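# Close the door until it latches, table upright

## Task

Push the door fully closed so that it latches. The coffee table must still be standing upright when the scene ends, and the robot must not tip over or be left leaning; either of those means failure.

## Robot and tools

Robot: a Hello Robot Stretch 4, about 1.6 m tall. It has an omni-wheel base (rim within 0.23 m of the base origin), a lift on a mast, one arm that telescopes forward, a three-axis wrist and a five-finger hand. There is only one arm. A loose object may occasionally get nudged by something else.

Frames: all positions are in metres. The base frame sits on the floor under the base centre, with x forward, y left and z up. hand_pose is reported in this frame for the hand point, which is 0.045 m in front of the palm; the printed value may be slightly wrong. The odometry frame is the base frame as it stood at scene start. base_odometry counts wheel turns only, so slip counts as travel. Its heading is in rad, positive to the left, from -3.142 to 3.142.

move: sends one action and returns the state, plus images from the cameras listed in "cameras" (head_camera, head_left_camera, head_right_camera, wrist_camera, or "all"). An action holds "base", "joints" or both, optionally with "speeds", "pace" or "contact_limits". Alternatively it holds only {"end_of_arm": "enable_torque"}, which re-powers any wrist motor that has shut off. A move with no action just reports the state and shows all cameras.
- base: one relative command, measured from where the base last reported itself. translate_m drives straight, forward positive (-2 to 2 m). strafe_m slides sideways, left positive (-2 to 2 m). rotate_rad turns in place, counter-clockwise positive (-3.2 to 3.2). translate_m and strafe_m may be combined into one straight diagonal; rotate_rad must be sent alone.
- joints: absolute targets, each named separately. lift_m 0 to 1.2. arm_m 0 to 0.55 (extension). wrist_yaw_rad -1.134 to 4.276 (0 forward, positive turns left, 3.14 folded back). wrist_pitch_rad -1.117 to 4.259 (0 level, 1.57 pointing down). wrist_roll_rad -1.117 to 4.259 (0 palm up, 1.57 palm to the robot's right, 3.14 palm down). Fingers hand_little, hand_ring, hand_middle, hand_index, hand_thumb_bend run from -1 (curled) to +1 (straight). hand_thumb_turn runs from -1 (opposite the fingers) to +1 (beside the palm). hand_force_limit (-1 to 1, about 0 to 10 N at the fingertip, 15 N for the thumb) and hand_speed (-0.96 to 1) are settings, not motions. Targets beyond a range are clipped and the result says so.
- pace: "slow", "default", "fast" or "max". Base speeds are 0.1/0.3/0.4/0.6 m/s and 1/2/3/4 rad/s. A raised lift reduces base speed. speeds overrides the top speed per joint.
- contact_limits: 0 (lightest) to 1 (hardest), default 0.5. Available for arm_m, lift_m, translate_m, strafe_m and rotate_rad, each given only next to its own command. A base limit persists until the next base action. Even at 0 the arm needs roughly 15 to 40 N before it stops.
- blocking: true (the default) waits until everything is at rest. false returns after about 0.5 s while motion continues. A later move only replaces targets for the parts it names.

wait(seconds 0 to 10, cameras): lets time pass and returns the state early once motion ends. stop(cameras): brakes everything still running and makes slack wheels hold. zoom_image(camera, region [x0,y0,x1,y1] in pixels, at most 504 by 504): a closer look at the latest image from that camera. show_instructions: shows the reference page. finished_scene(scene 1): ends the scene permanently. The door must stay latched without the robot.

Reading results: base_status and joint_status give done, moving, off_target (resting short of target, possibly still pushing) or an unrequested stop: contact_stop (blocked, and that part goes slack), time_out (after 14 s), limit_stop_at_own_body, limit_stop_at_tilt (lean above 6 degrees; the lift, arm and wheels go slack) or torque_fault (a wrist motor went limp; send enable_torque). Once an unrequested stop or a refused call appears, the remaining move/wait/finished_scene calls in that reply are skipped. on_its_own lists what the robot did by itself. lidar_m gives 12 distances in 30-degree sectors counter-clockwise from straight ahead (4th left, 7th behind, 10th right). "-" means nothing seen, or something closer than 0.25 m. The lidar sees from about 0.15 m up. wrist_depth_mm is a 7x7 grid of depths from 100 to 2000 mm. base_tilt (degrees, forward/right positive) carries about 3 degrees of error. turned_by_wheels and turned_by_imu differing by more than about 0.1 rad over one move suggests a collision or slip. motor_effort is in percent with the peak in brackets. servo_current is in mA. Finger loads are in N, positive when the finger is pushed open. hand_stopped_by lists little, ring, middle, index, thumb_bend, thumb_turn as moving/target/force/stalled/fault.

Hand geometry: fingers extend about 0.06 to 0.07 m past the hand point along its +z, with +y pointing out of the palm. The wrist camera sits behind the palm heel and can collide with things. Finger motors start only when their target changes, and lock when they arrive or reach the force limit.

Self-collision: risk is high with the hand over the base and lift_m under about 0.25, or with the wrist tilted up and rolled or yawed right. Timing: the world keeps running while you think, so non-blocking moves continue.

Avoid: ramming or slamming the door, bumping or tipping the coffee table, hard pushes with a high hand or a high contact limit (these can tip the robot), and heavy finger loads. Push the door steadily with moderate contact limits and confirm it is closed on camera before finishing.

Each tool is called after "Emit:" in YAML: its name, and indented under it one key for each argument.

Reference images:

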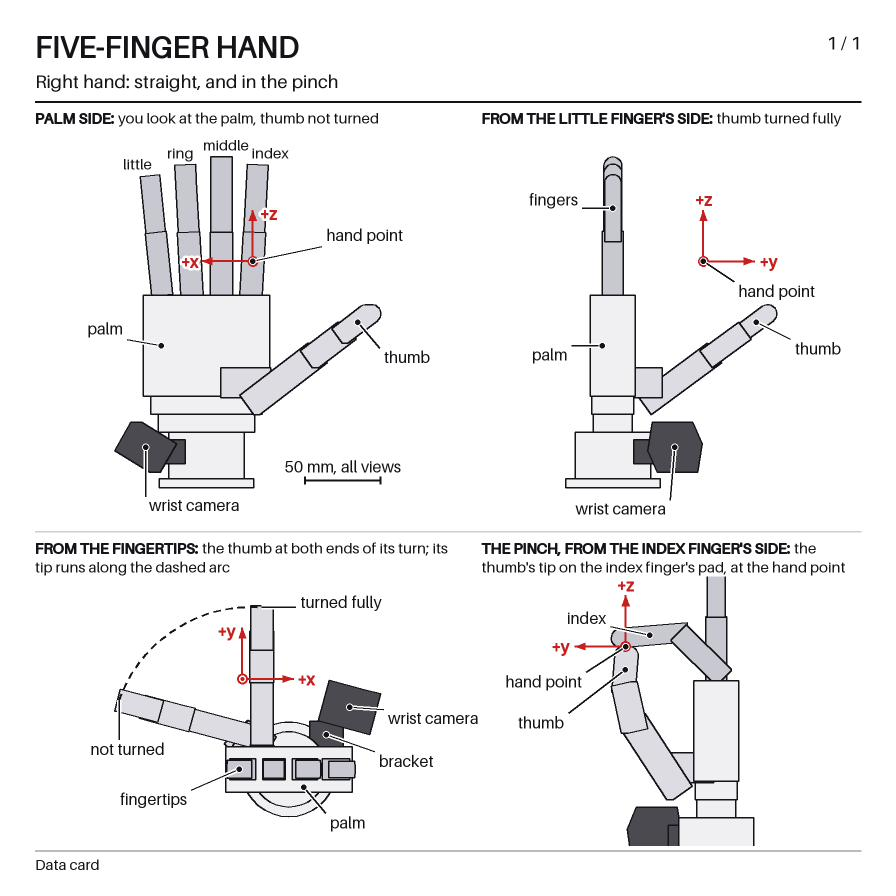

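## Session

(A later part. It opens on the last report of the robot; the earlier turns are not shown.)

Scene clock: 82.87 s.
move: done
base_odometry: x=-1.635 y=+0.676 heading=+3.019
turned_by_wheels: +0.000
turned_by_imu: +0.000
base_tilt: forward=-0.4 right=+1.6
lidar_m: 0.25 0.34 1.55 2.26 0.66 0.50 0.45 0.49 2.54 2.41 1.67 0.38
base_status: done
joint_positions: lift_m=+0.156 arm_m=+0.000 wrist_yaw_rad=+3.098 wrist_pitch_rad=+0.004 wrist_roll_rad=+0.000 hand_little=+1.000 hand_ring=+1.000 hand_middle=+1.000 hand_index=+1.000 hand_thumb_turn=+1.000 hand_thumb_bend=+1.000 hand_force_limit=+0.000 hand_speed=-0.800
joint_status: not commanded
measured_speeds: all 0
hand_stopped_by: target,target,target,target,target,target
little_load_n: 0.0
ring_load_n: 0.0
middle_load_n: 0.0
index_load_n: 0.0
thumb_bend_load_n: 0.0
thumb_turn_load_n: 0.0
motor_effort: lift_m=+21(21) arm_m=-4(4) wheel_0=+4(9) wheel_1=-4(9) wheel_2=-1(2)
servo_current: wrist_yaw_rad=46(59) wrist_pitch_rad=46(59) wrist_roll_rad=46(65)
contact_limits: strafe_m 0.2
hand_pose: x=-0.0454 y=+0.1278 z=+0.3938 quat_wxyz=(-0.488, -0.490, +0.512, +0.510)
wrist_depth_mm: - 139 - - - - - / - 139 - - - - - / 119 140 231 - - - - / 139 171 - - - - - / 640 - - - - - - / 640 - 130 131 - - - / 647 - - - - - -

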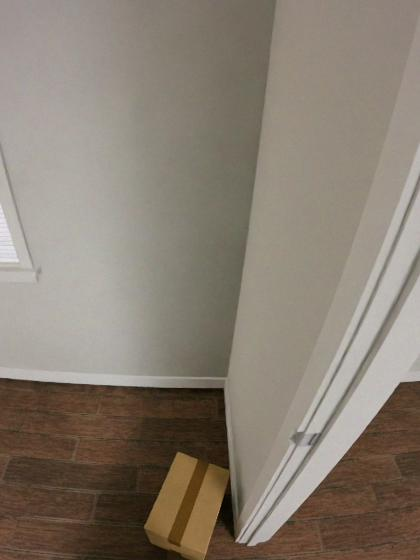

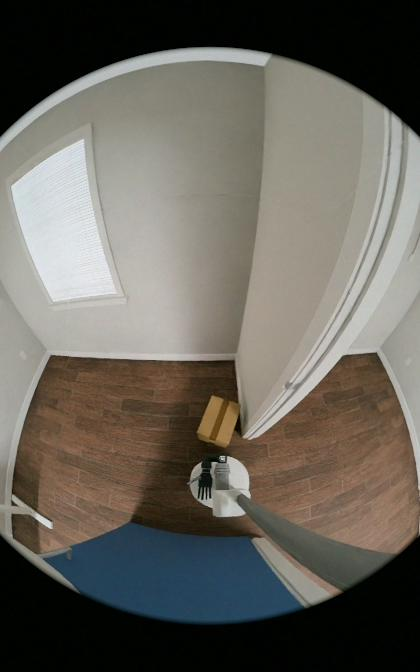

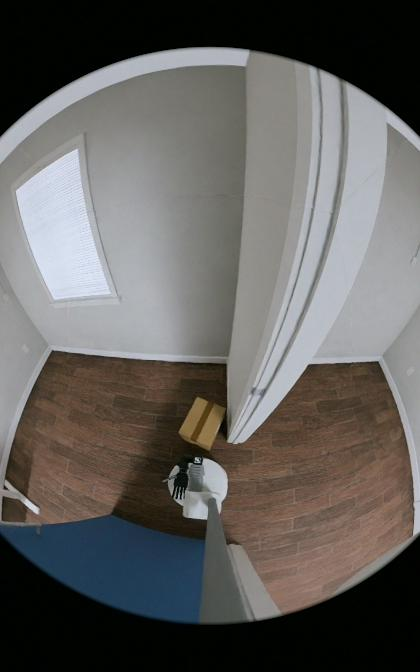

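Emit:
move:
  base: {"translate_m": 0.2, "strafe_m": 0.15}
  cameras: ["head_camera", "head_left_camera", "head_right_camera"]
  contact_limits: {"translate_m": 0.3}
  pace: "slow"

Scene clock: 87.70 s.
move: done
base_odometry: x=-1.852 y=+0.552 heading=+3.019
turned_by_wheels: -0.001
turned_by_imu: -0.001
base_tilt: forward=-0.4 right=+1.6
lidar_m: 0.25 0.97 1.28 2.11 1.65 0.64 0.65 0.71 2.69 2.56 0.29 0.25
base_status: done
joint_positions: lift_m=+0.156 arm_m=+0.000 wrist_yaw_rad=+3.098 wrist_pitch_rad=+0.004 wrist_roll_rad=+0.000 hand_little=+1.000 hand_ring=+1.000 hand_middle=+1.000 hand_index=+1.000 hand_thumb_turn=+1.000 hand_thumb_bend=+1.000 hand_force_limit=+0.000 hand_speed=-0.800
joint_status: not commanded
measured_speeds: all 0
hand_stopped_by: target,target,target,target,target,target
little_load_n: 0.0
ring_load_n: 0.0
middle_load_n: 0.0
index_load_n: 0.0
thumb_bend_load_n: 0.0
thumb_turn_load_n: 0.0
motor_effort: lift_m=+21(21) arm_m=-4(4) wheel_0=-1(6) wheel_1=+6(11) wheel_2=-15(18)
servo_current: wrist_yaw_rad=39(59) wrist_pitch_rad=39(65) wrist_roll_rad=39(65)
contact_limits: translate_m 0.3
hand_pose: x=-0.0454 y=+0.1278 z=+0.3938 quat_wxyz=(-0.488, -0.490, +0.512, +0.510)
wrist_depth_mm: - 138 - - - - - / - 139 - - - - - / 121 141 229 - - - - / 138 157 - - - - - / 820 - - - - 1921 - / 831 - 130 131 - - - / 732 - - - - - 750

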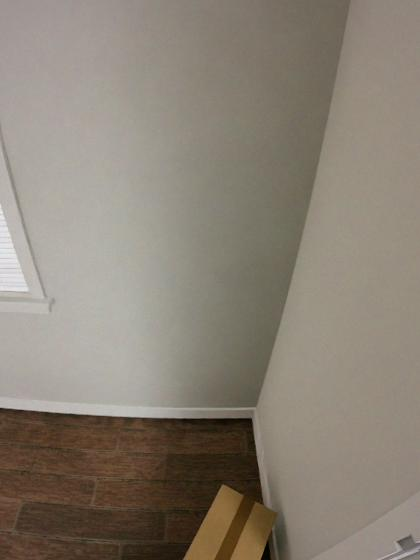

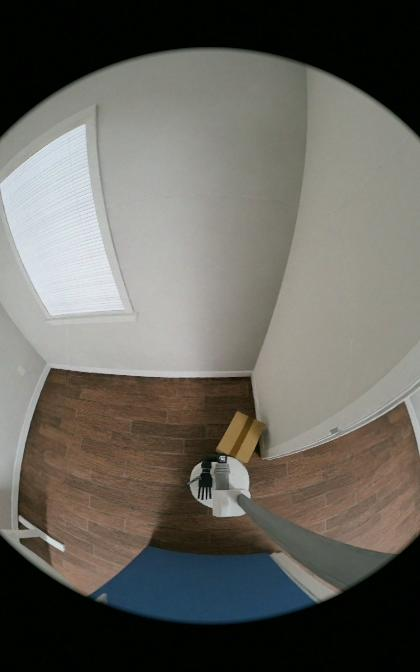

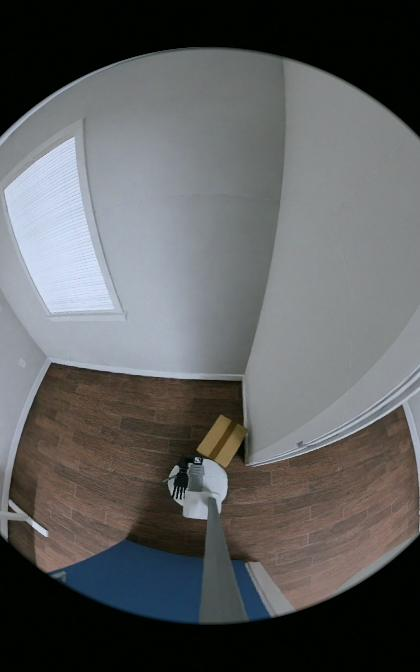

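Emit:
move:
  base: {"translate_m": 0.2, "strafe_m": 0.02}
  cameras: ["head_camera", "head_left_camera", "head_right_camera"]
  contact_limits: {"translate_m": 0.25}
  pace: "slow"

Scene clock: 103.73 s.
move: done
base_odometry: x=-2.052 y=+0.557 heading=+3.018
turned_by_wheels: +0.000
turned_by_imu: -0.002
base_tilt: forward=-0.4 right=+1.6
lidar_m: 0.25 0.78 1.01 2.11 1.75 0.87 0.85 0.91 2.70 0.31 0.26 0.25
base_status: done
joint_positions: lift_m=+0.156 arm_m=+0.000 wrist_yaw_rad=+3.098 wrist_pitch_rad=+0.004 wrist_roll_rad=+0.000 hand_little=+1.000 hand_ring=+1.000 hand_middle=+1.000 hand_index=+1.000 hand_thumb_turn=+1.000 hand_thumb_bend=+1.000 hand_force_limit=+0.000 hand_speed=-0.800
joint_status: not commanded
measured_speeds: all 0
hand_stopped_by: target,target,target,target,target,target
little_load_n: 0.0
ring_load_n: 0.0
middle_load_n: 0.0
index_load_n: 0.0
thumb_bend_load_n: 0.0
thumb_turn_load_n: 0.0
motor_effort: lift_m=+21(21) arm_m=-4(4) wheel_0=+7(11) wheel_1=+5(9) wheel_2=-17(21)
servo_current: wrist_yaw_rad=46(59) wrist_pitch_rad=39(59) wrist_roll_rad=59(59)
contact_limits: translate_m 0.25
hand_pose: x=-0.0454 y=+0.1278 z=+0.3938 quat_wxyz=(-0.488, -0.490, +0.512, +0.510)
wrist_depth_mm: - 138 - - - - - / - 139 - - - - - / 121 140 230 - - - - / 138 157 - - - - - / 1464 - - - - - - / 1008 - 130 131 - - - / 778 - - - - - 741

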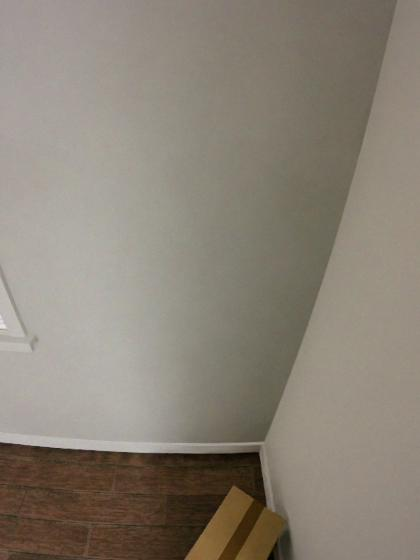

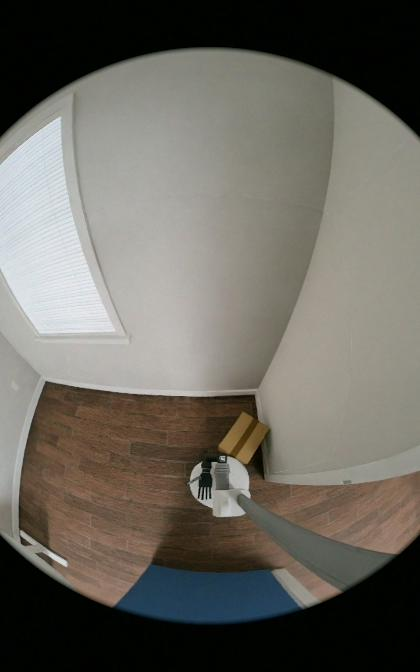

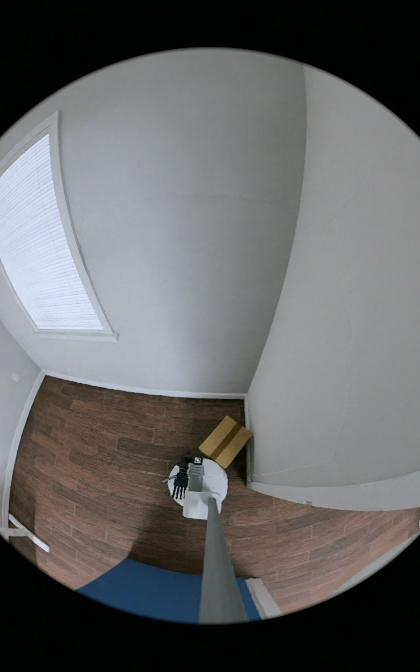

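Emit:
move:
  base: {"translate_m": 0.15, "strafe_m": 0.01}
  cameras: ["head_left_camera"]
  contact_limits: {"translate_m": 0.25}
  pace: "slow"

Scene clock: 105.33 s.
move: contact_stop
base_odometry: x=-2.060 y=+0.556 heading=+3.014
turned_by_wheels: -0.005
turned_by_imu: -0.005
base_tilt: forward=-0.4 right=+1.6
lidar_m: 0.25 0.77 0.98 2.10 1.77 0.90 0.85 0.90 2.74 0.33 0.27 0.25
base_status: translate_m contact_stop (by the wheels' count: +0.008 of +0.150); strafe_m contact_stop (by the wheels' count: +0.001 of +0.010)
joint_positions: lift_m=+0.156 arm_m=+0.000 wrist_yaw_rad=+3.098 wrist_pitch_rad=+0.004 wrist_roll_rad=+0.000 hand_little=+1.000 hand_ring=+1.000 hand_middle=+1.000 hand_index=+1.000 hand_thumb_turn=+1.000 hand_thumb_bend=+1.000 hand_force_limit=+0.000 hand_speed=-0.800
joint_status: not commanded
measured_speeds: all 0
hand_stopped_by: target,target,target,target,target,target
little_load_n: 0.0
ring_load_n: 0.0
middle_load_n: 0.0
index_load_n: 0.0
thumb_bend_load_n: 0.0
thumb_turn_load_n: 0.0
on_its_own: the wheels are slack since a contact_stop
motor_effort: lift_m=+21(21) arm_m=-4(4) wheel_0=+0(11) wheel_1=+0(7) wheel_2=+0(22)
servo_current: wrist_yaw_rad=39(65) wrist_pitch_rad=39(59) wrist_roll_rad=39(52)
contact_limits: translate_m 0.25
hand_pose: x=-0.0454 y=+0.1278 z=+0.3938 quat_wxyz=(-0.488, -0.490, +0.512, +0.510)
wrist_depth_mm: - 139 - - - - - / - 140 - - - - - / 121 141 243 - - - - / 139 180 - - - - - / 1397 - - - 1808 - - / 1025 960 130 131 - - - / 778 - - - - - 723

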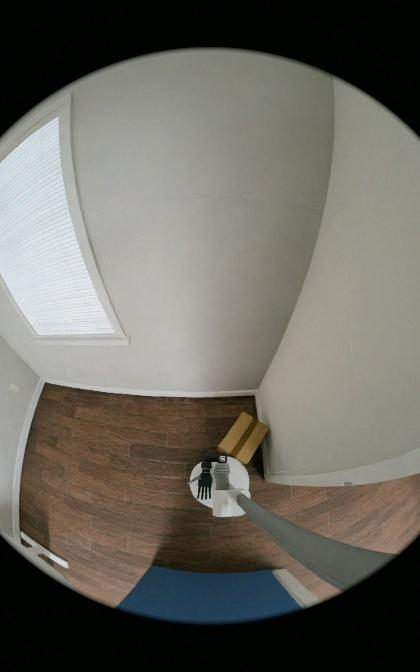

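Emit:
move:
  base: {"translate_m": -0.2, "strafe_m": 0.92}

Emit:
move:
  base: {"translate_m": -0.5}
  cameras: ["head_camera", "head_left_camera", "head_right_camera"]

Scene clock: 112.27 s.
move: done
base_odometry: x=-1.979 y=-0.381 heading=+3.014
turned_by_wheels: +0.000
turned_by_imu: +0.002
base_tilt: forward=-0.4 right=+1.6
lidar_m: 0.87 0.91 1.23 1.18 1.24 1.02 1.40 0.75 0.93 1.26 1.00 0.91
base_status: done
joint_positions: lift_m=+0.156 arm_m=+0.000 wrist_yaw_rad=+3.098 wrist_pitch_rad=+0.004 wrist_roll_rad=+0.000 hand_little=+1.000 hand_ring=+1.000 hand_middle=+1.000 hand_index=+1.000 hand_thumb_turn=+1.000 hand_thumb_bend=+1.000 hand_force_limit=+0.000 hand_speed=-0.800
joint_status: not commanded
measured_speeds: all 0
hand_stopped_by: target,target,target,target,target,target
little_load_n: 0.0
ring_load_n: 0.0
middle_load_n: 0.0
index_load_n: 0.0
thumb_bend_load_n: 0.0
thumb_turn_load_n: 0.0
motor_effort: lift_m=+21(21) arm_m=-4(4) wheel_0=-3(12) wheel_1=+1(11) wheel_2=+5(8)
servo_current: wrist_yaw_rad=46(59) wrist_pitch_rad=39(65) wrist_roll_rad=52(65)
hand_pose: x=-0.0454 y=+0.1278 z=+0.3938 quat_wxyz=(-0.488, -0.490, +0.512, +0.510)
wrist_depth_mm: - 139 - - - - - / - 141 - - - - - / 120 141 - - - - - / 139 221 - - - - - / 1863 1863 1863 1863 1863 - - / 1042 1160 168 131 - - - / 741 - - - - - 741
pictures: none

Scene clock: 115.40 s.
move: done
base_odometry: x=-1.483 y=-0.445 heading=+3.014
turned_by_wheels: +0.000
turned_by_imu: +0.003
base_tilt: forward=-0.4 right=+1.7
lidar_m: 1.34 1.41 1.25 1.17 0.63 0.62 1.48 1.91 0.42 0.47 1.30 1.29
base_status: done
joint_positions: lift_m=+0.156 arm_m=+0.000 wrist_yaw_rad=+3.098 wrist_pitch_rad=+0.004 wrist_roll_rad=+0.000 hand_little=+1.000 hand_ring=+1.000 hand_middle=+1.000 hand_index=+1.000 hand_thumb_turn=+1.000 hand_thumb_bend=+1.000 hand_force_limit=+0.000 hand_speed=-0.800
joint_status: not commanded
measured_speeds: all 0
hand_stopped_by: target,target,target,target,target,target
little_load_n: 0.0
ring_load_n: 0.0
middle_load_n: 0.0
index_load_n: 0.0
thumb_bend_load_n: 0.0
thumb_turn_load_n: 0.0
motor_effort: lift_m=+21(21) arm_m=-4(4) wheel_0=-3(9) wheel_1=-4(8) wheel_2=+3(13)
servo_current: wrist_yaw_rad=39(59) wrist_pitch_rad=46(72) wrist_roll_rad=39(59)
hand_pose: x=-0.0454 y=+0.1278 z=+0.3938 quat_wxyz=(-0.488, -0.490, +0.512, +0.510)
wrist_depth_mm: - 139 - - - - - / - 139 - - - 1205 - / 121 140 - - - - - / 139 211 - - - - - / 1808 1808 1863 1921 1921 1863 - / 1042 1160 169 131 - - - / 788 - - - - - -

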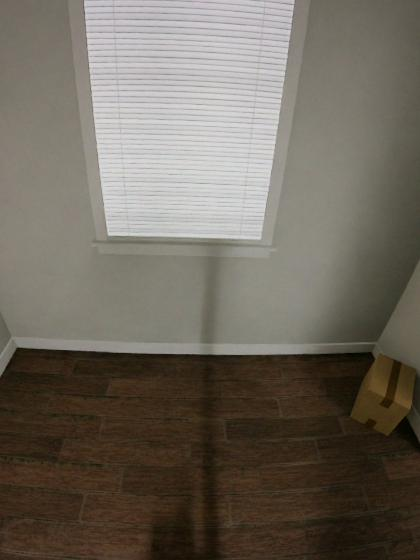

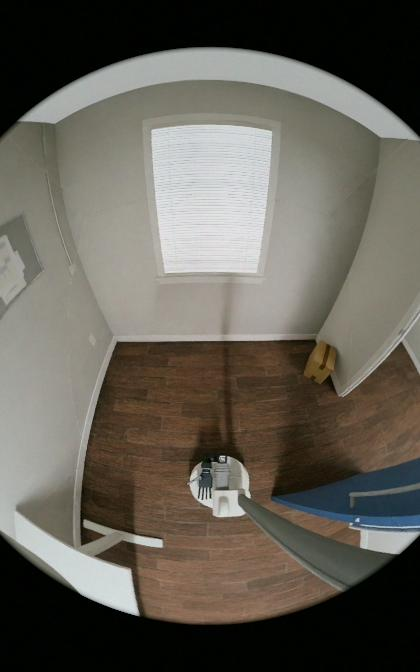

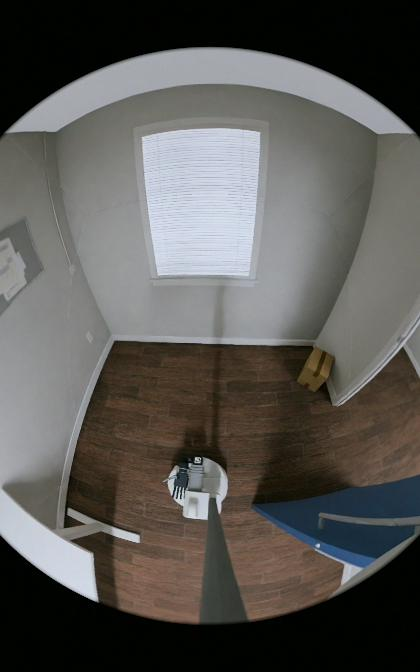

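Emit:
move:
  base: {"translate_m": -0.65}

Emit:
move:
  base: {"strafe_m": -0.62}
  cameras: ["head_camera", "head_left_camera", "head_right_camera"]

Scene clock: 120.47 s.
move: done
base_odometry: x=-0.839 y=-0.528 heading=+3.013
turned_by_wheels: +0.000
turned_by_imu: +0.004
base_tilt: forward=-0.5 right=+1.6
lidar_m: 2.01 1.71 0.39 0.35 0.37 0.52 1.34 1.70 1.35 1.28 0.56 0.57
base_status: done
joint_positions: lift_m=+0.156 arm_m=+0.000 wrist_yaw_rad=+3.098 wrist_pitch_rad=+0.004 wrist_roll_rad=+0.000 hand_little=+1.000 hand_ring=+1.000 hand_middle=+1.000 hand_index=+1.000 hand_thumb_turn=+1.000 hand_thumb_bend=+1.000 hand_force_limit=+0.000 hand_speed=-0.800
joint_status: not commanded
measured_speeds: all 0
hand_stopped_by: target,target,target,target,target,target
little_load_n: 0.0
ring_load_n: 0.0
middle_load_n: -0.5
index_load_n: 0.0
thumb_bend_load_n: 0.0
thumb_turn_load_n: 0.0
motor_effort: lift_m=+21(21) arm_m=-4(4) wheel_0=-3(9) wheel_1=-3(8) wheel_2=+2(13)
servo_current: wrist_yaw_rad=39(65) wrist_pitch_rad=39(65) wrist_roll_rad=33(65)
hand_pose: x=-0.0454 y=+0.1278 z=+0.3938 quat_wxyz=(-0.488, -0.490, +0.512, +0.510)
wrist_depth_mm: - 139 - - - - - / - 140 - - - 1537 - / 121 141 230 - 1366 - - / 139 171 - - 1336 - - / 1576 1618 1618 1576 1661 1863 - / 1060 1160 168 131 - - - / 788 - - - - - 741
pictures: none

Scene clock: 123.87 s.
move: done
base_odometry: x=-0.759 y=+0.087 heading=+3.013
turned_by_wheels: +0.000
turned_by_imu: +0.001
base_tilt: forward=-0.4 right=+1.6
lidar_m: 0.36 0.35 1.85 0.97 1.02 1.38 1.63 1.02 0.71 0.67 0.56 0.41
base_status: done
joint_positions: lift_m=+0.156 arm_m=+0.000 wrist_yaw_rad=+3.098 wrist_pitch_rad=+0.004 wrist_roll_rad=+0.000 hand_little=+1.000 hand_ring=+1.000 hand_middle=+1.000 hand_index=+1.000 hand_thumb_turn=+1.000 hand_thumb_bend=+1.000 hand_force_limit=+0.000 hand_speed=-0.800
joint_status: not commanded
measured_speeds: all 0
hand_stopped_by: target,target,target,target,target,target
little_load_n: 0.0
ring_load_n: 0.0
middle_load_n: 0.0
index_load_n: 0.0
thumb_bend_load_n: 0.0
thumb_turn_load_n: 0.0
motor_effort: lift_m=+21(21) arm_m=-4(4) wheel_0=+1(11) wheel_1=-2(11) wheel_2=-1(2)
servo_current: wrist_yaw_rad=52(59) wrist_pitch_rad=46(72) wrist_roll_rad=33(59)
hand_pose: x=-0.0454 y=+0.1278 z=+0.3938 quat_wxyz=(-0.488, -0.490, +0.512, +0.510)
wrist_depth_mm: - 138 - - - - - / - 139 - - - - - / 118 140 244 - - - - / 138 163 - - - - - / - 1576 1661 1618 1618 - - / 1078 1160 168 131 - - - / 788 - - - - - 732

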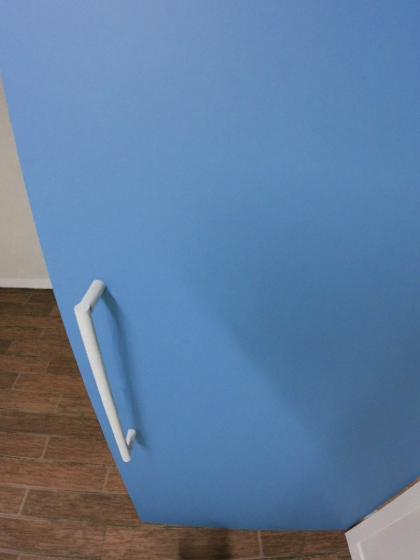

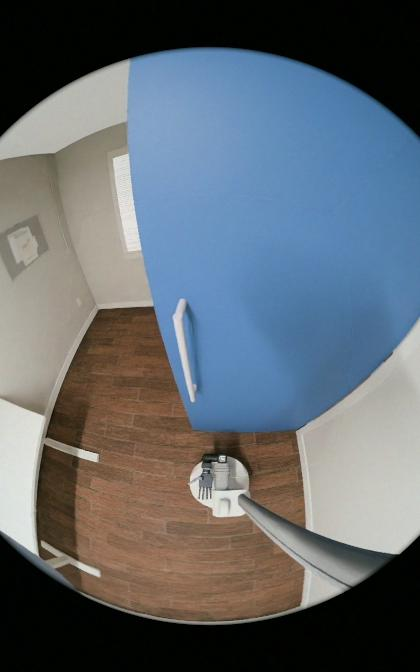

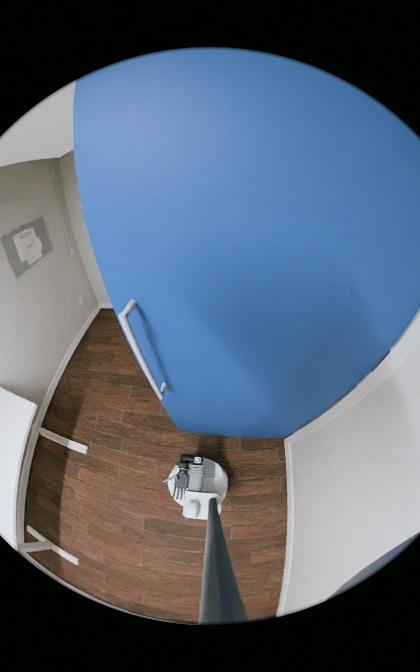

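Emit:
move:
  base: {"rotate_rad": 0.8}

Emit:
move:
  base: {"translate_m": 0.38, "strafe_m": -0.272}
  cameras: ["head_camera", "head_left_camera", "head_right_camera"]
  contact_limits: {"translate_m": 0.4}
  pace: "slow"

Scene clock: 134.03 s.
move: done
base_odometry: x=-0.759 y=+0.087 heading=-2.470
turned_by_wheels: +0.800
turned_by_imu: +0.805
base_tilt: forward=-0.4 right=+1.6
lidar_m: 2.08 0.97 0.96 1.11 1.63 1.46 0.81 0.67 0.68 0.45 0.34 0.36
base_status: done
joint_positions: lift_m=+0.156 arm_m=+0.000 wrist_yaw_rad=+3.098 wrist_pitch_rad=+0.004 wrist_roll_rad=+0.000 hand_little=+1.000 hand_ring=+1.000 hand_middle=+1.000 hand_index=+1.000 hand_thumb_turn=+1.000 hand_thumb_bend=+1.000 hand_force_limit=+0.000 hand_speed=-0.800
joint_status: not commanded
measured_speeds: all 0
hand_stopped_by: target,target,target,target,target,target
little_load_n: 0.0
ring_load_n: 0.0
middle_load_n: 0.0
index_load_n: 0.0
thumb_bend_load_n: 0.0
thumb_turn_load_n: 0.0
motor_effort: lift_m=+21(21) arm_m=-4(4) wheel_0=-2(8) wheel_1=-1(9) wheel_2=-1(11)
servo_current: wrist_yaw_rad=39(52) wrist_pitch_rad=39(59) wrist_roll_rad=46(52)
hand_pose: x=-0.0454 y=+0.1278 z=+0.3938 quat_wxyz=(-0.488, -0.490, +0.512, +0.510)
wrist_depth_mm: - 139 - - - - - / - 139 - - 1708 - - / 121 140 232 - 1808 - - / 139 172 - - 1808 - - / - - - - 1618 - - / - - 130 131 - - - / - - - - - - 741
pictures: none

Scene clock: 139.90 s.
move: done
base_odometry: x=-1.226 y=+0.063 heading=-2.471
turned_by_wheels: -0.001
turned_by_imu: -0.004
base_tilt: forward=-0.3 right=+1.6
lidar_m: 1.86 1.70 0.96 1.07 1.75 1.61 0.85 0.59 0.30 0.25 0.25 0.25
base_status: done
joint_positions: lift_m=+0.156 arm_m=+0.000 wrist_yaw_rad=+3.098 wrist_pitch_rad=+0.004 wrist_roll_rad=+0.000 hand_little=+1.000 hand_ring=+1.000 hand_middle=+1.000 hand_index=+1.000 hand_thumb_turn=+1.000 hand_thumb_bend=+1.000 hand_force_limit=+0.000 hand_speed=-0.800
joint_status: not commanded
measured_speeds: all 0
hand_stopped_by: target,target,target,target,target,target
little_load_n: 0.0
ring_load_n: 0.0
middle_load_n: 0.0
index_load_n: 0.0
thumb_bend_load_n: 0.0
thumb_turn_load_n: 0.0
motor_effort: lift_m=+20(21) arm_m=-4(4) wheel_0=+3(9) wheel_1=-4(7) wheel_2=-5(12)
servo_current: wrist_yaw_rad=46(59) wrist_pitch_rad=33(65) wrist_roll_rad=33(72)
contact_limits: translate_m 0.4
hand_pose: x=-0.0454 y=+0.1278 z=+0.3938 quat_wxyz=(-0.488, -0.490, +0.512, +0.510)
wrist_depth_mm: - 139 - - - - - / - 139 - - - - - / 122 141 233 - - - - / 139 171 - - - - - / - - - - 1808 1921 - / - - 130 131 - - - / 741 - - - - - 741

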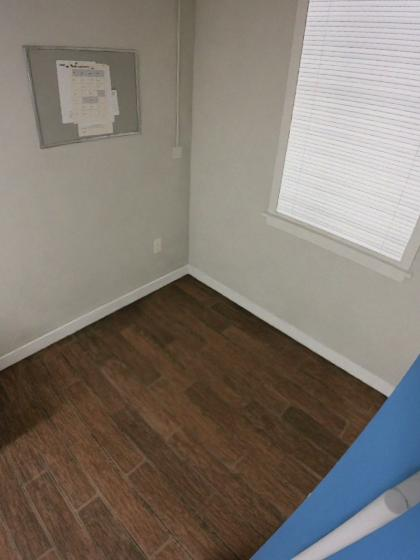

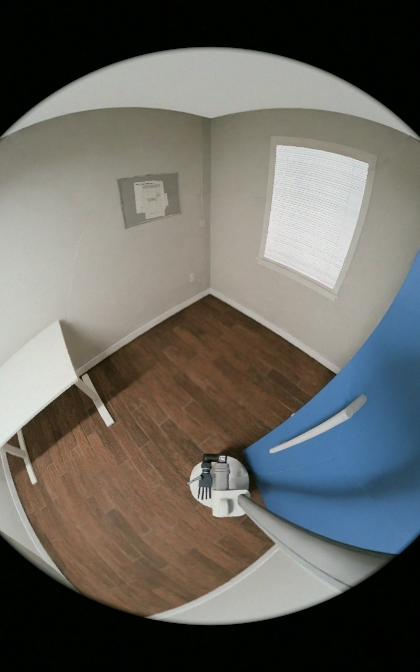

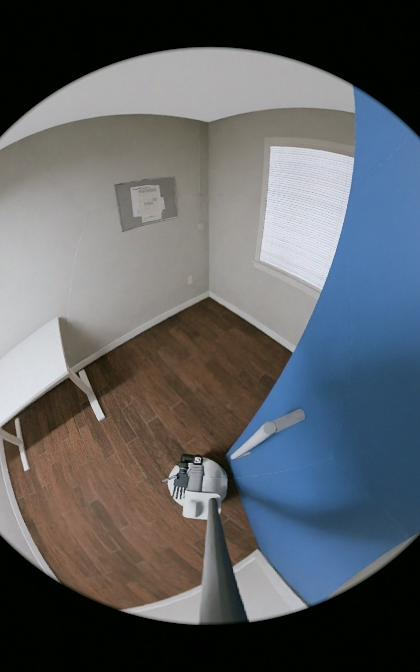

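Emit:
move:
  base: {"translate_m": 0.11, "strafe_m": -0.233}
  contact_limits: {"strafe_m": 0.4}
  pace: "slow"

Emit:
move:
  base: {"translate_m": 0.025, "strafe_m": -0.2}
  contact_limits: {"strafe_m": 0.4}
  cameras: ["head_camera", "head_left_camera", "head_right_camera"]
  pace: "slow"

Scene clock: 166.93 s.
move: done
base_odometry: x=-1.457 y=+0.177 heading=-2.471
turned_by_wheels: -0.001
turned_by_imu: -0.001
base_tilt: forward=-0.4 right=+1.6
lidar_m: 1.56 1.78 1.11 1.17 1.95 1.40 0.79 0.32 0.25 - 0.25 1.35
base_status: done
joint_positions: lift_m=+0.156 arm_m=+0.000 wrist_yaw_rad=+3.098 wrist_pitch_rad=+0.004 wrist_roll_rad=+0.000 hand_little=+1.000 hand_ring=+1.000 hand_middle=+1.000 hand_index=+1.000 hand_thumb_turn=+1.000 hand_thumb_bend=+1.000 hand_force_limit=+0.000 hand_speed=-0.800
joint_status: not commanded
measured_speeds: all 0
hand_stopped_by: target,target,target,target,target,target
little_load_n: 0.0
ring_load_n: -0.5
middle_load_n: 0.0
index_load_n: 0.0
thumb_bend_load_n: 0.0
thumb_turn_load_n: 0.0
motor_effort: lift_m=+21(21) arm_m=-4(4) wheel_0=+3(11) wheel_1=-5(10) wheel_2=-6(10)
servo_current: wrist_yaw_rad=39(59) wrist_pitch_rad=46(59) wrist_roll_rad=52(65)
contact_limits: strafe_m 0.4
hand_pose: x=-0.0454 y=+0.1278 z=+0.3938 quat_wxyz=(-0.488, -0.490, +0.512, +0.510)
wrist_depth_mm: - 139 - - - - - / - 139 - - - - - / 123 141 240 - - - - / 138 174 - - - - - / 517 809 - - 1618 - - / 512 809 130 131 - - - / 508 - - - - - 741
pictures: none

Scene clock: 170.17 s.
move: done
base_odometry: x=-1.600 y=+0.319 heading=-2.472
turned_by_wheels: +0.000
turned_by_imu: +0.000
base_tilt: forward=-0.4 right=+1.7
lidar_m: 1.35 1.91 1.38 1.34 2.22 1.14 0.46 0.26 0.25 0.25 0.25 1.19
base_status: done
joint_positions: lift_m=+0.156 arm_m=+0.000 wrist_yaw_rad=+3.098 wrist_pitch_rad=+0.004 wrist_roll_rad=+0.000 hand_little=+1.000 hand_ring=+1.000 hand_middle=+1.000 hand_index=+1.000 hand_thumb_turn=+1.000 hand_thumb_bend=+1.000 hand_force_limit=+0.000 hand_speed=-0.800
joint_status: not commanded
measured_speeds: all 0
hand_stopped_by: target,target,target,target,target,target
little_load_n: 0.0
ring_load_n: 0.0
middle_load_n: 0.0
index_load_n: 0.0
thumb_bend_load_n: 0.0
thumb_turn_load_n: 0.0
motor_effort: lift_m=+21(21) arm_m=-4(4) wheel_0=+2(10) wheel_1=-3(9) wheel_2=-5(8)
servo_current: wrist_yaw_rad=52(59) wrist_pitch_rad=26(65) wrist_roll_rad=46(65)
contact_limits: strafe_m 0.4
hand_pose: x=-0.0454 y=+0.1278 z=+0.3938 quat_wxyz=(-0.488, -0.490, +0.512, +0.510)
wrist_depth_mm: - 139 831 - - - - / 121 140 - - - - - / 122 141 243 - - - - / 139 177 820 - - - - / 442 530 820 - 1618 - - / 442 512 130 132 - - - / 439 - - - - - 732

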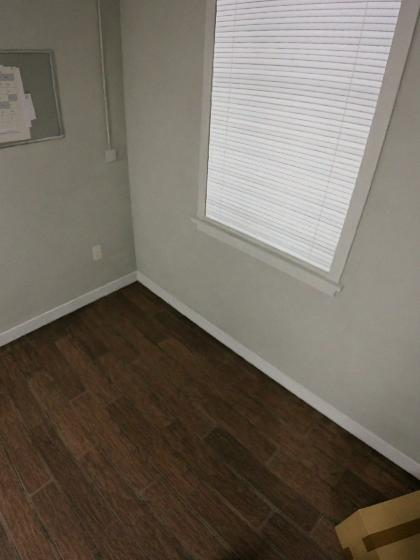

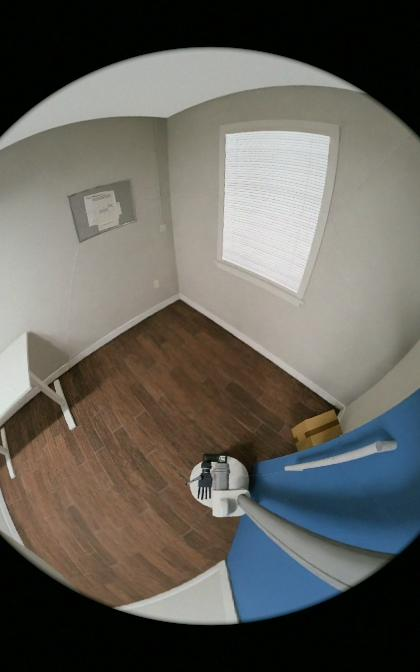

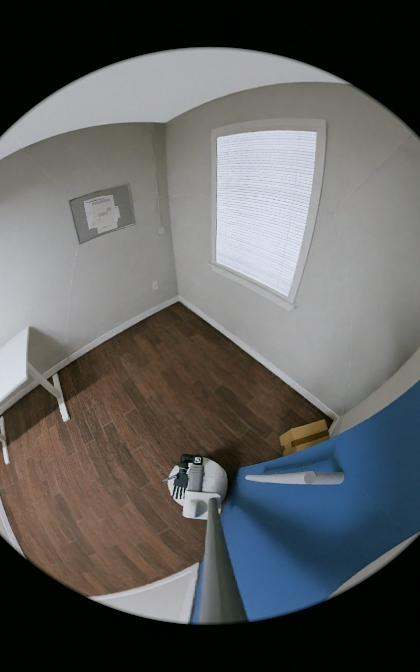

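Emit:
move:
  base: {"translate_m": -0.01, "strafe_m": -0.2}
  contact_limits: {"strafe_m": 0.4}
  cameras: ["head_camera", "head_left_camera", "head_right_camera"]
  pace: "slow"

Scene clock: 175.80 s.
move: done
base_odometry: x=-1.717 y=+0.481 heading=-2.471
turned_by_wheels: +0.000
turned_by_imu: +0.000
base_tilt: forward=-0.4 right=+1.6
lidar_m: 1.20 2.08 1.59 1.52 2.52 0.83 0.30 0.25 0.25 0.25 0.49 1.09
base_status: done
joint_positions: lift_m=+0.156 arm_m=+0.000 wrist_yaw_rad=+3.098 wrist_pitch_rad=+0.004 wrist_roll_rad=+0.000 hand_little=+1.000 hand_ring=+1.000 hand_middle=+1.000 hand_index=+1.000 hand_thumb_turn=+1.000 hand_thumb_bend=+1.000 hand_force_limit=+0.000 hand_speed=-0.800
joint_status: not commanded
measured_speeds: all 0
hand_stopped_by: target,target,target,target,target,target
little_load_n: 0.0
ring_load_n: 0.0
middle_load_n: 0.0
index_load_n: 0.0
thumb_bend_load_n: 0.0
thumb_turn_load_n: 0.0
motor_effort: lift_m=+21(21) arm_m=-4(4) wheel_0=+3(10) wheel_1=-4(12) wheel_2=+3(8)
servo_current: wrist_yaw_rad=52(52) wrist_pitch_rad=26(59) wrist_roll_rad=39(59)
contact_limits: strafe_m 0.4
hand_pose: x=-0.0454 y=+0.1278 z=+0.3938 quat_wxyz=(-0.488, -0.490, +0.512, +0.510)
wrist_depth_mm: - 138 - 831 - - - / - 138 - 854 - - - / 118 140 245 854 - - - / 138 185 - 842 - - - / 377 466 - - - 1863 - / 375 449 130 132 - - - / 377 - - - - - 741

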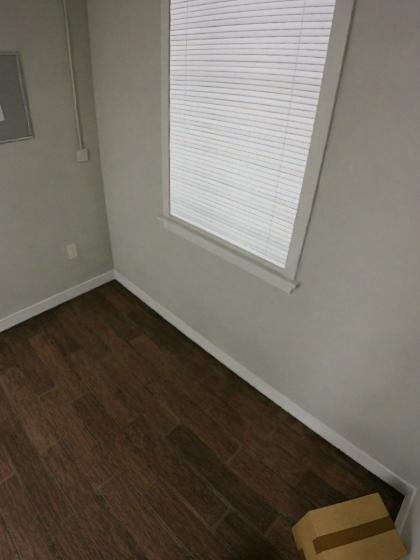

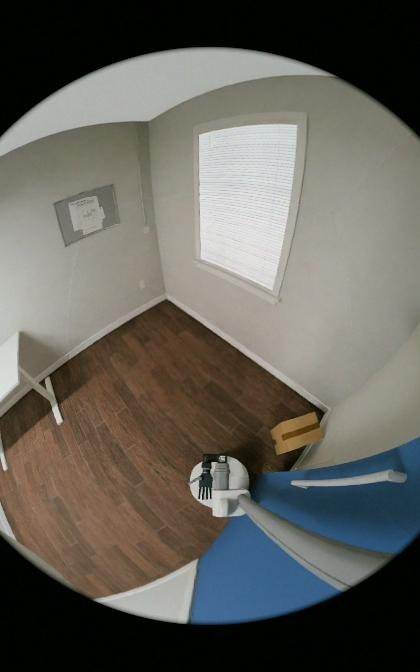

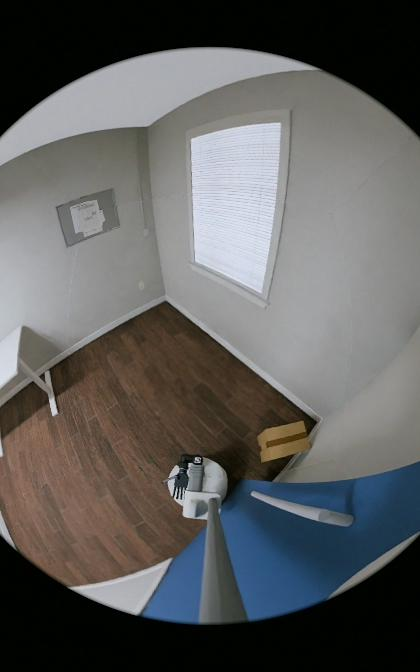

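Emit:
move:
  base: {"translate_m": -0.06, "strafe_m": -0.1}
  contact_limits: {"strafe_m": 0.5}
  cameras: ["head_camera", "head_left_camera", "head_right_camera"]
  pace: "slow"

Scene clock: 180.53 s.
move: done
base_odometry: x=-1.732 y=+0.597 heading=-2.471
turned_by_wheels: +0.000
turned_by_imu: +0.001
base_tilt: forward=-0.4 right=+1.6
lidar_m: 1.20 2.14 1.72 1.66 2.65 0.59 0.33 0.25 0.25 0.25 0.43 0.51
base_status: done
joint_positions: lift_m=+0.156 arm_m=+0.000 wrist_yaw_rad=+3.098 wrist_pitch_rad=+0.004 wrist_roll_rad=+0.000 hand_little=+1.000 hand_ring=+1.000 hand_middle=+1.000 hand_index=+1.000 hand_thumb_turn=+1.000 hand_thumb_bend=+1.000 hand_force_limit=+0.000 hand_speed=-0.800
joint_status: not commanded
measured_speeds: all 0
hand_stopped_by: target,target,target,target,target,target
little_load_n: 0.0
ring_load_n: 0.0
middle_load_n: 0.0
index_load_n: 0.0
thumb_bend_load_n: 0.0
thumb_turn_load_n: 0.0
motor_effort: lift_m=+21(21) arm_m=-4(4) wheel_0=+2(8) wheel_1=-5(12) wheel_2=+6(10)
servo_current: wrist_yaw_rad=52(59) wrist_pitch_rad=46(52) wrist_roll_rad=39(65)
contact_limits: strafe_m 0.5
hand_pose: x=-0.0454 y=+0.1278 z=+0.3938 quat_wxyz=(-0.488, -0.490, +0.512, +0.510)
wrist_depth_mm: - 138 512 788 - - - / - 138 266 788 - - - / 118 140 245 798 - - - / 138 201 521 798 - - - / 379 442 521 798 - - - / 379 436 168 131 - - - / 370 - - - - - 732

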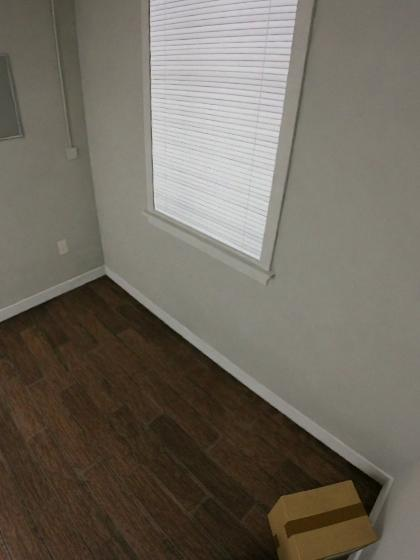

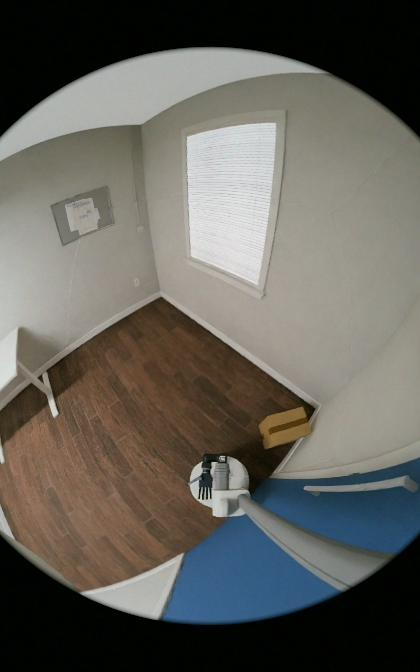

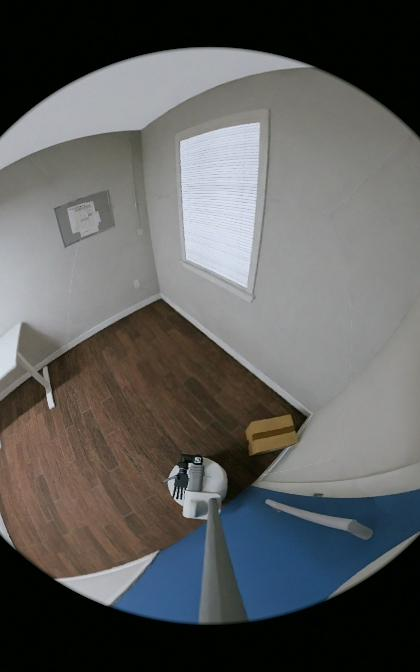

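Emit:
move:
  base: {"translate_m": -0.05, "strafe_m": -0.06}
  contact_limits: {"strafe_m": 0.5}
  cameras: ["head_left_camera", "head_right_camera"]
  pace: "slow"

Scene clock: 184.03 s.
move: done
base_odometry: x=-1.730 y=+0.675 heading=-2.471
turned_by_wheels: +0.000
turned_by_imu: +0.001
base_tilt: forward=-0.4 right=+1.6
lidar_m: 1.19 2.09 1.77 1.70 2.65 0.42 0.25 - - 0.25 0.41 0.44
base_status: done
joint_positions: lift_m=+0.156 arm_m=+0.000 wrist_yaw_rad=+3.098 wrist_pitch_rad=+0.004 wrist_roll_rad=+0.000 hand_little=+1.000 hand_ring=+1.000 hand_middle=+1.000 hand_index=+1.000 hand_thumb_turn=+1.000 hand_thumb_bend=+1.000 hand_force_limit=+0.000 hand_speed=-0.800
joint_status: not commanded
measured_speeds: all 0
hand_stopped_by: target,target,target,target,target,target
little_load_n: 0.0
ring_load_n: 0.0
middle_load_n: 0.0
index_load_n: 0.0
thumb_bend_load_n: 0.0
thumb_turn_load_n: 0.0
motor_effort: lift_m=+21(21) arm_m=-4(4) wheel_0=+3(7) wheel_1=-4(9) wheel_2=+5(10)
servo_current: wrist_yaw_rad=39(59) wrist_pitch_rad=39(52) wrist_roll_rad=59(65)
contact_limits: strafe_m 0.5
hand_pose: x=-0.0454 y=+0.1278 z=+0.3938 quat_wxyz=(-0.488, -0.490, +0.512, +0.510)
wrist_depth_mm: - 138 442 530 741 - - / - 139 459 535 759 - - / 116 140 462 521 750 - - / 138 197 455 - 759 - - / 306 364 452 - 778 - - / 314 357 168 131 - - - / 306 - - - - - 741

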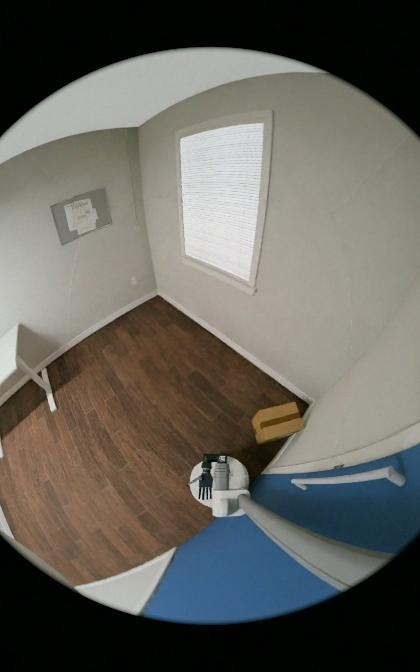

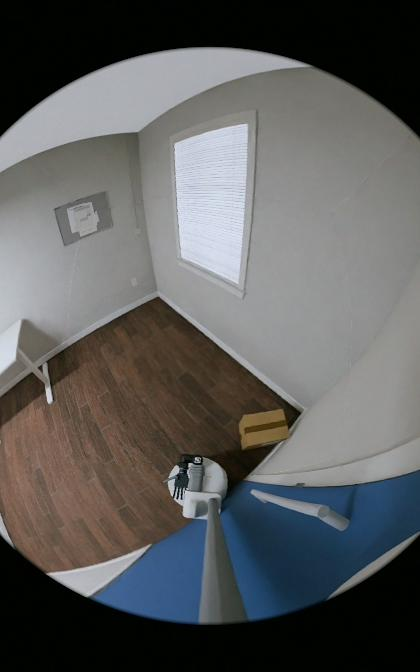

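Emit:
move:
  base: {"translate_m": -0.042, "strafe_m": -0.043}
  contact_limits: {"strafe_m": 0.5}
  cameras: ["head_left_camera", "head_right_camera"]
  pace: "slow"

Emit:
zoom_image:
  camera: "head_right_camera"
  region: [200, 400, 420, 600]

Scene clock: 186.57 s.
move: contact_stop
base_odometry: x=-1.729 y=+0.696 heading=-2.482
turned_by_wheels: -0.011
turned_by_imu: -0.008
base_tilt: forward=-0.4 right=+1.7
lidar_m: 1.22 2.07 1.73 1.72 2.69 0.41 0.25 - - 0.25 0.39 0.41
base_status: translate_m contact_stop (by the wheels' count: -0.014 of -0.042); strafe_m contact_stop (by the wheels' count: -0.016 of -0.043)
joint_positions: lift_m=+0.156 arm_m=+0.000 wrist_yaw_rad=+3.098 wrist_pitch_rad=+0.004 wrist_roll_rad=+0.000 hand_little=+1.000 hand_ring=+1.000 hand_middle=+1.000 hand_index=+1.000 hand_thumb_turn=+1.000 hand_thumb_bend=+1.000 hand_force_limit=+0.000 hand_speed=-0.800
joint_status: not commanded
measured_speeds: all 0
hand_stopped_by: target,target,target,target,target,target
little_load_n: 0.0
ring_load_n: 0.0
middle_load_n: 0.0
index_load_n: 0.0
thumb_bend_load_n: 0.0
thumb_turn_load_n: 0.0
on_its_own: the wheels are slack since a contact_stop
motor_effort: lift_m=+21(21) arm_m=+3(4) wheel_0=+0(17) wheel_1=+0(31) wheel_2=+0(27)
servo_current: wrist_yaw_rad=33(52) wrist_pitch_rad=52(52) wrist_roll_rad=39(72)
contact_limits: strafe_m 0.5
hand_pose: x=-0.0454 y=+0.1278 z=+0.3938 quat_wxyz=(-0.488, -0.490, +0.512, +0.510)
wrist_depth_mm: - 145 449 539 - - - / - 141 462 - - - - / 120 141 455 - 759 - - / 139 220 459 - 750 - - / 315 370 462 - 750 - - / 317 362 168 131 - - - / 309 - - - - - 732

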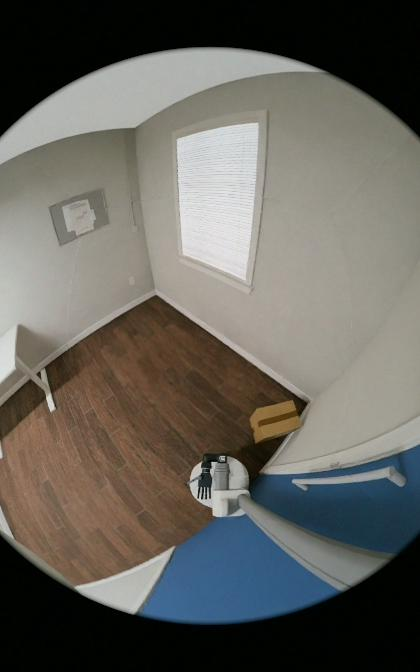

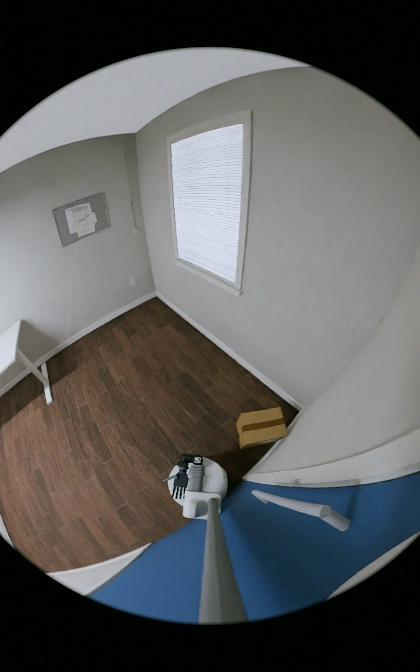

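Scaled by 2.291 from the camera's image (finer frame: 600x960).

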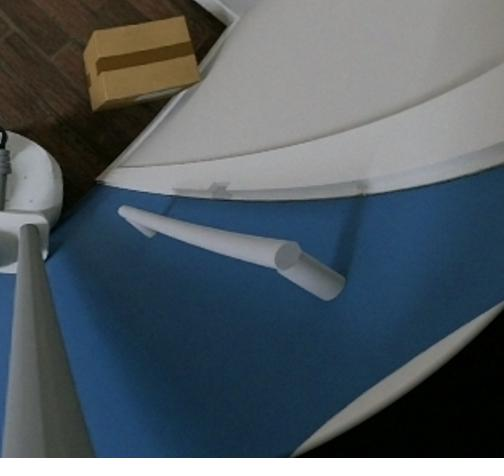

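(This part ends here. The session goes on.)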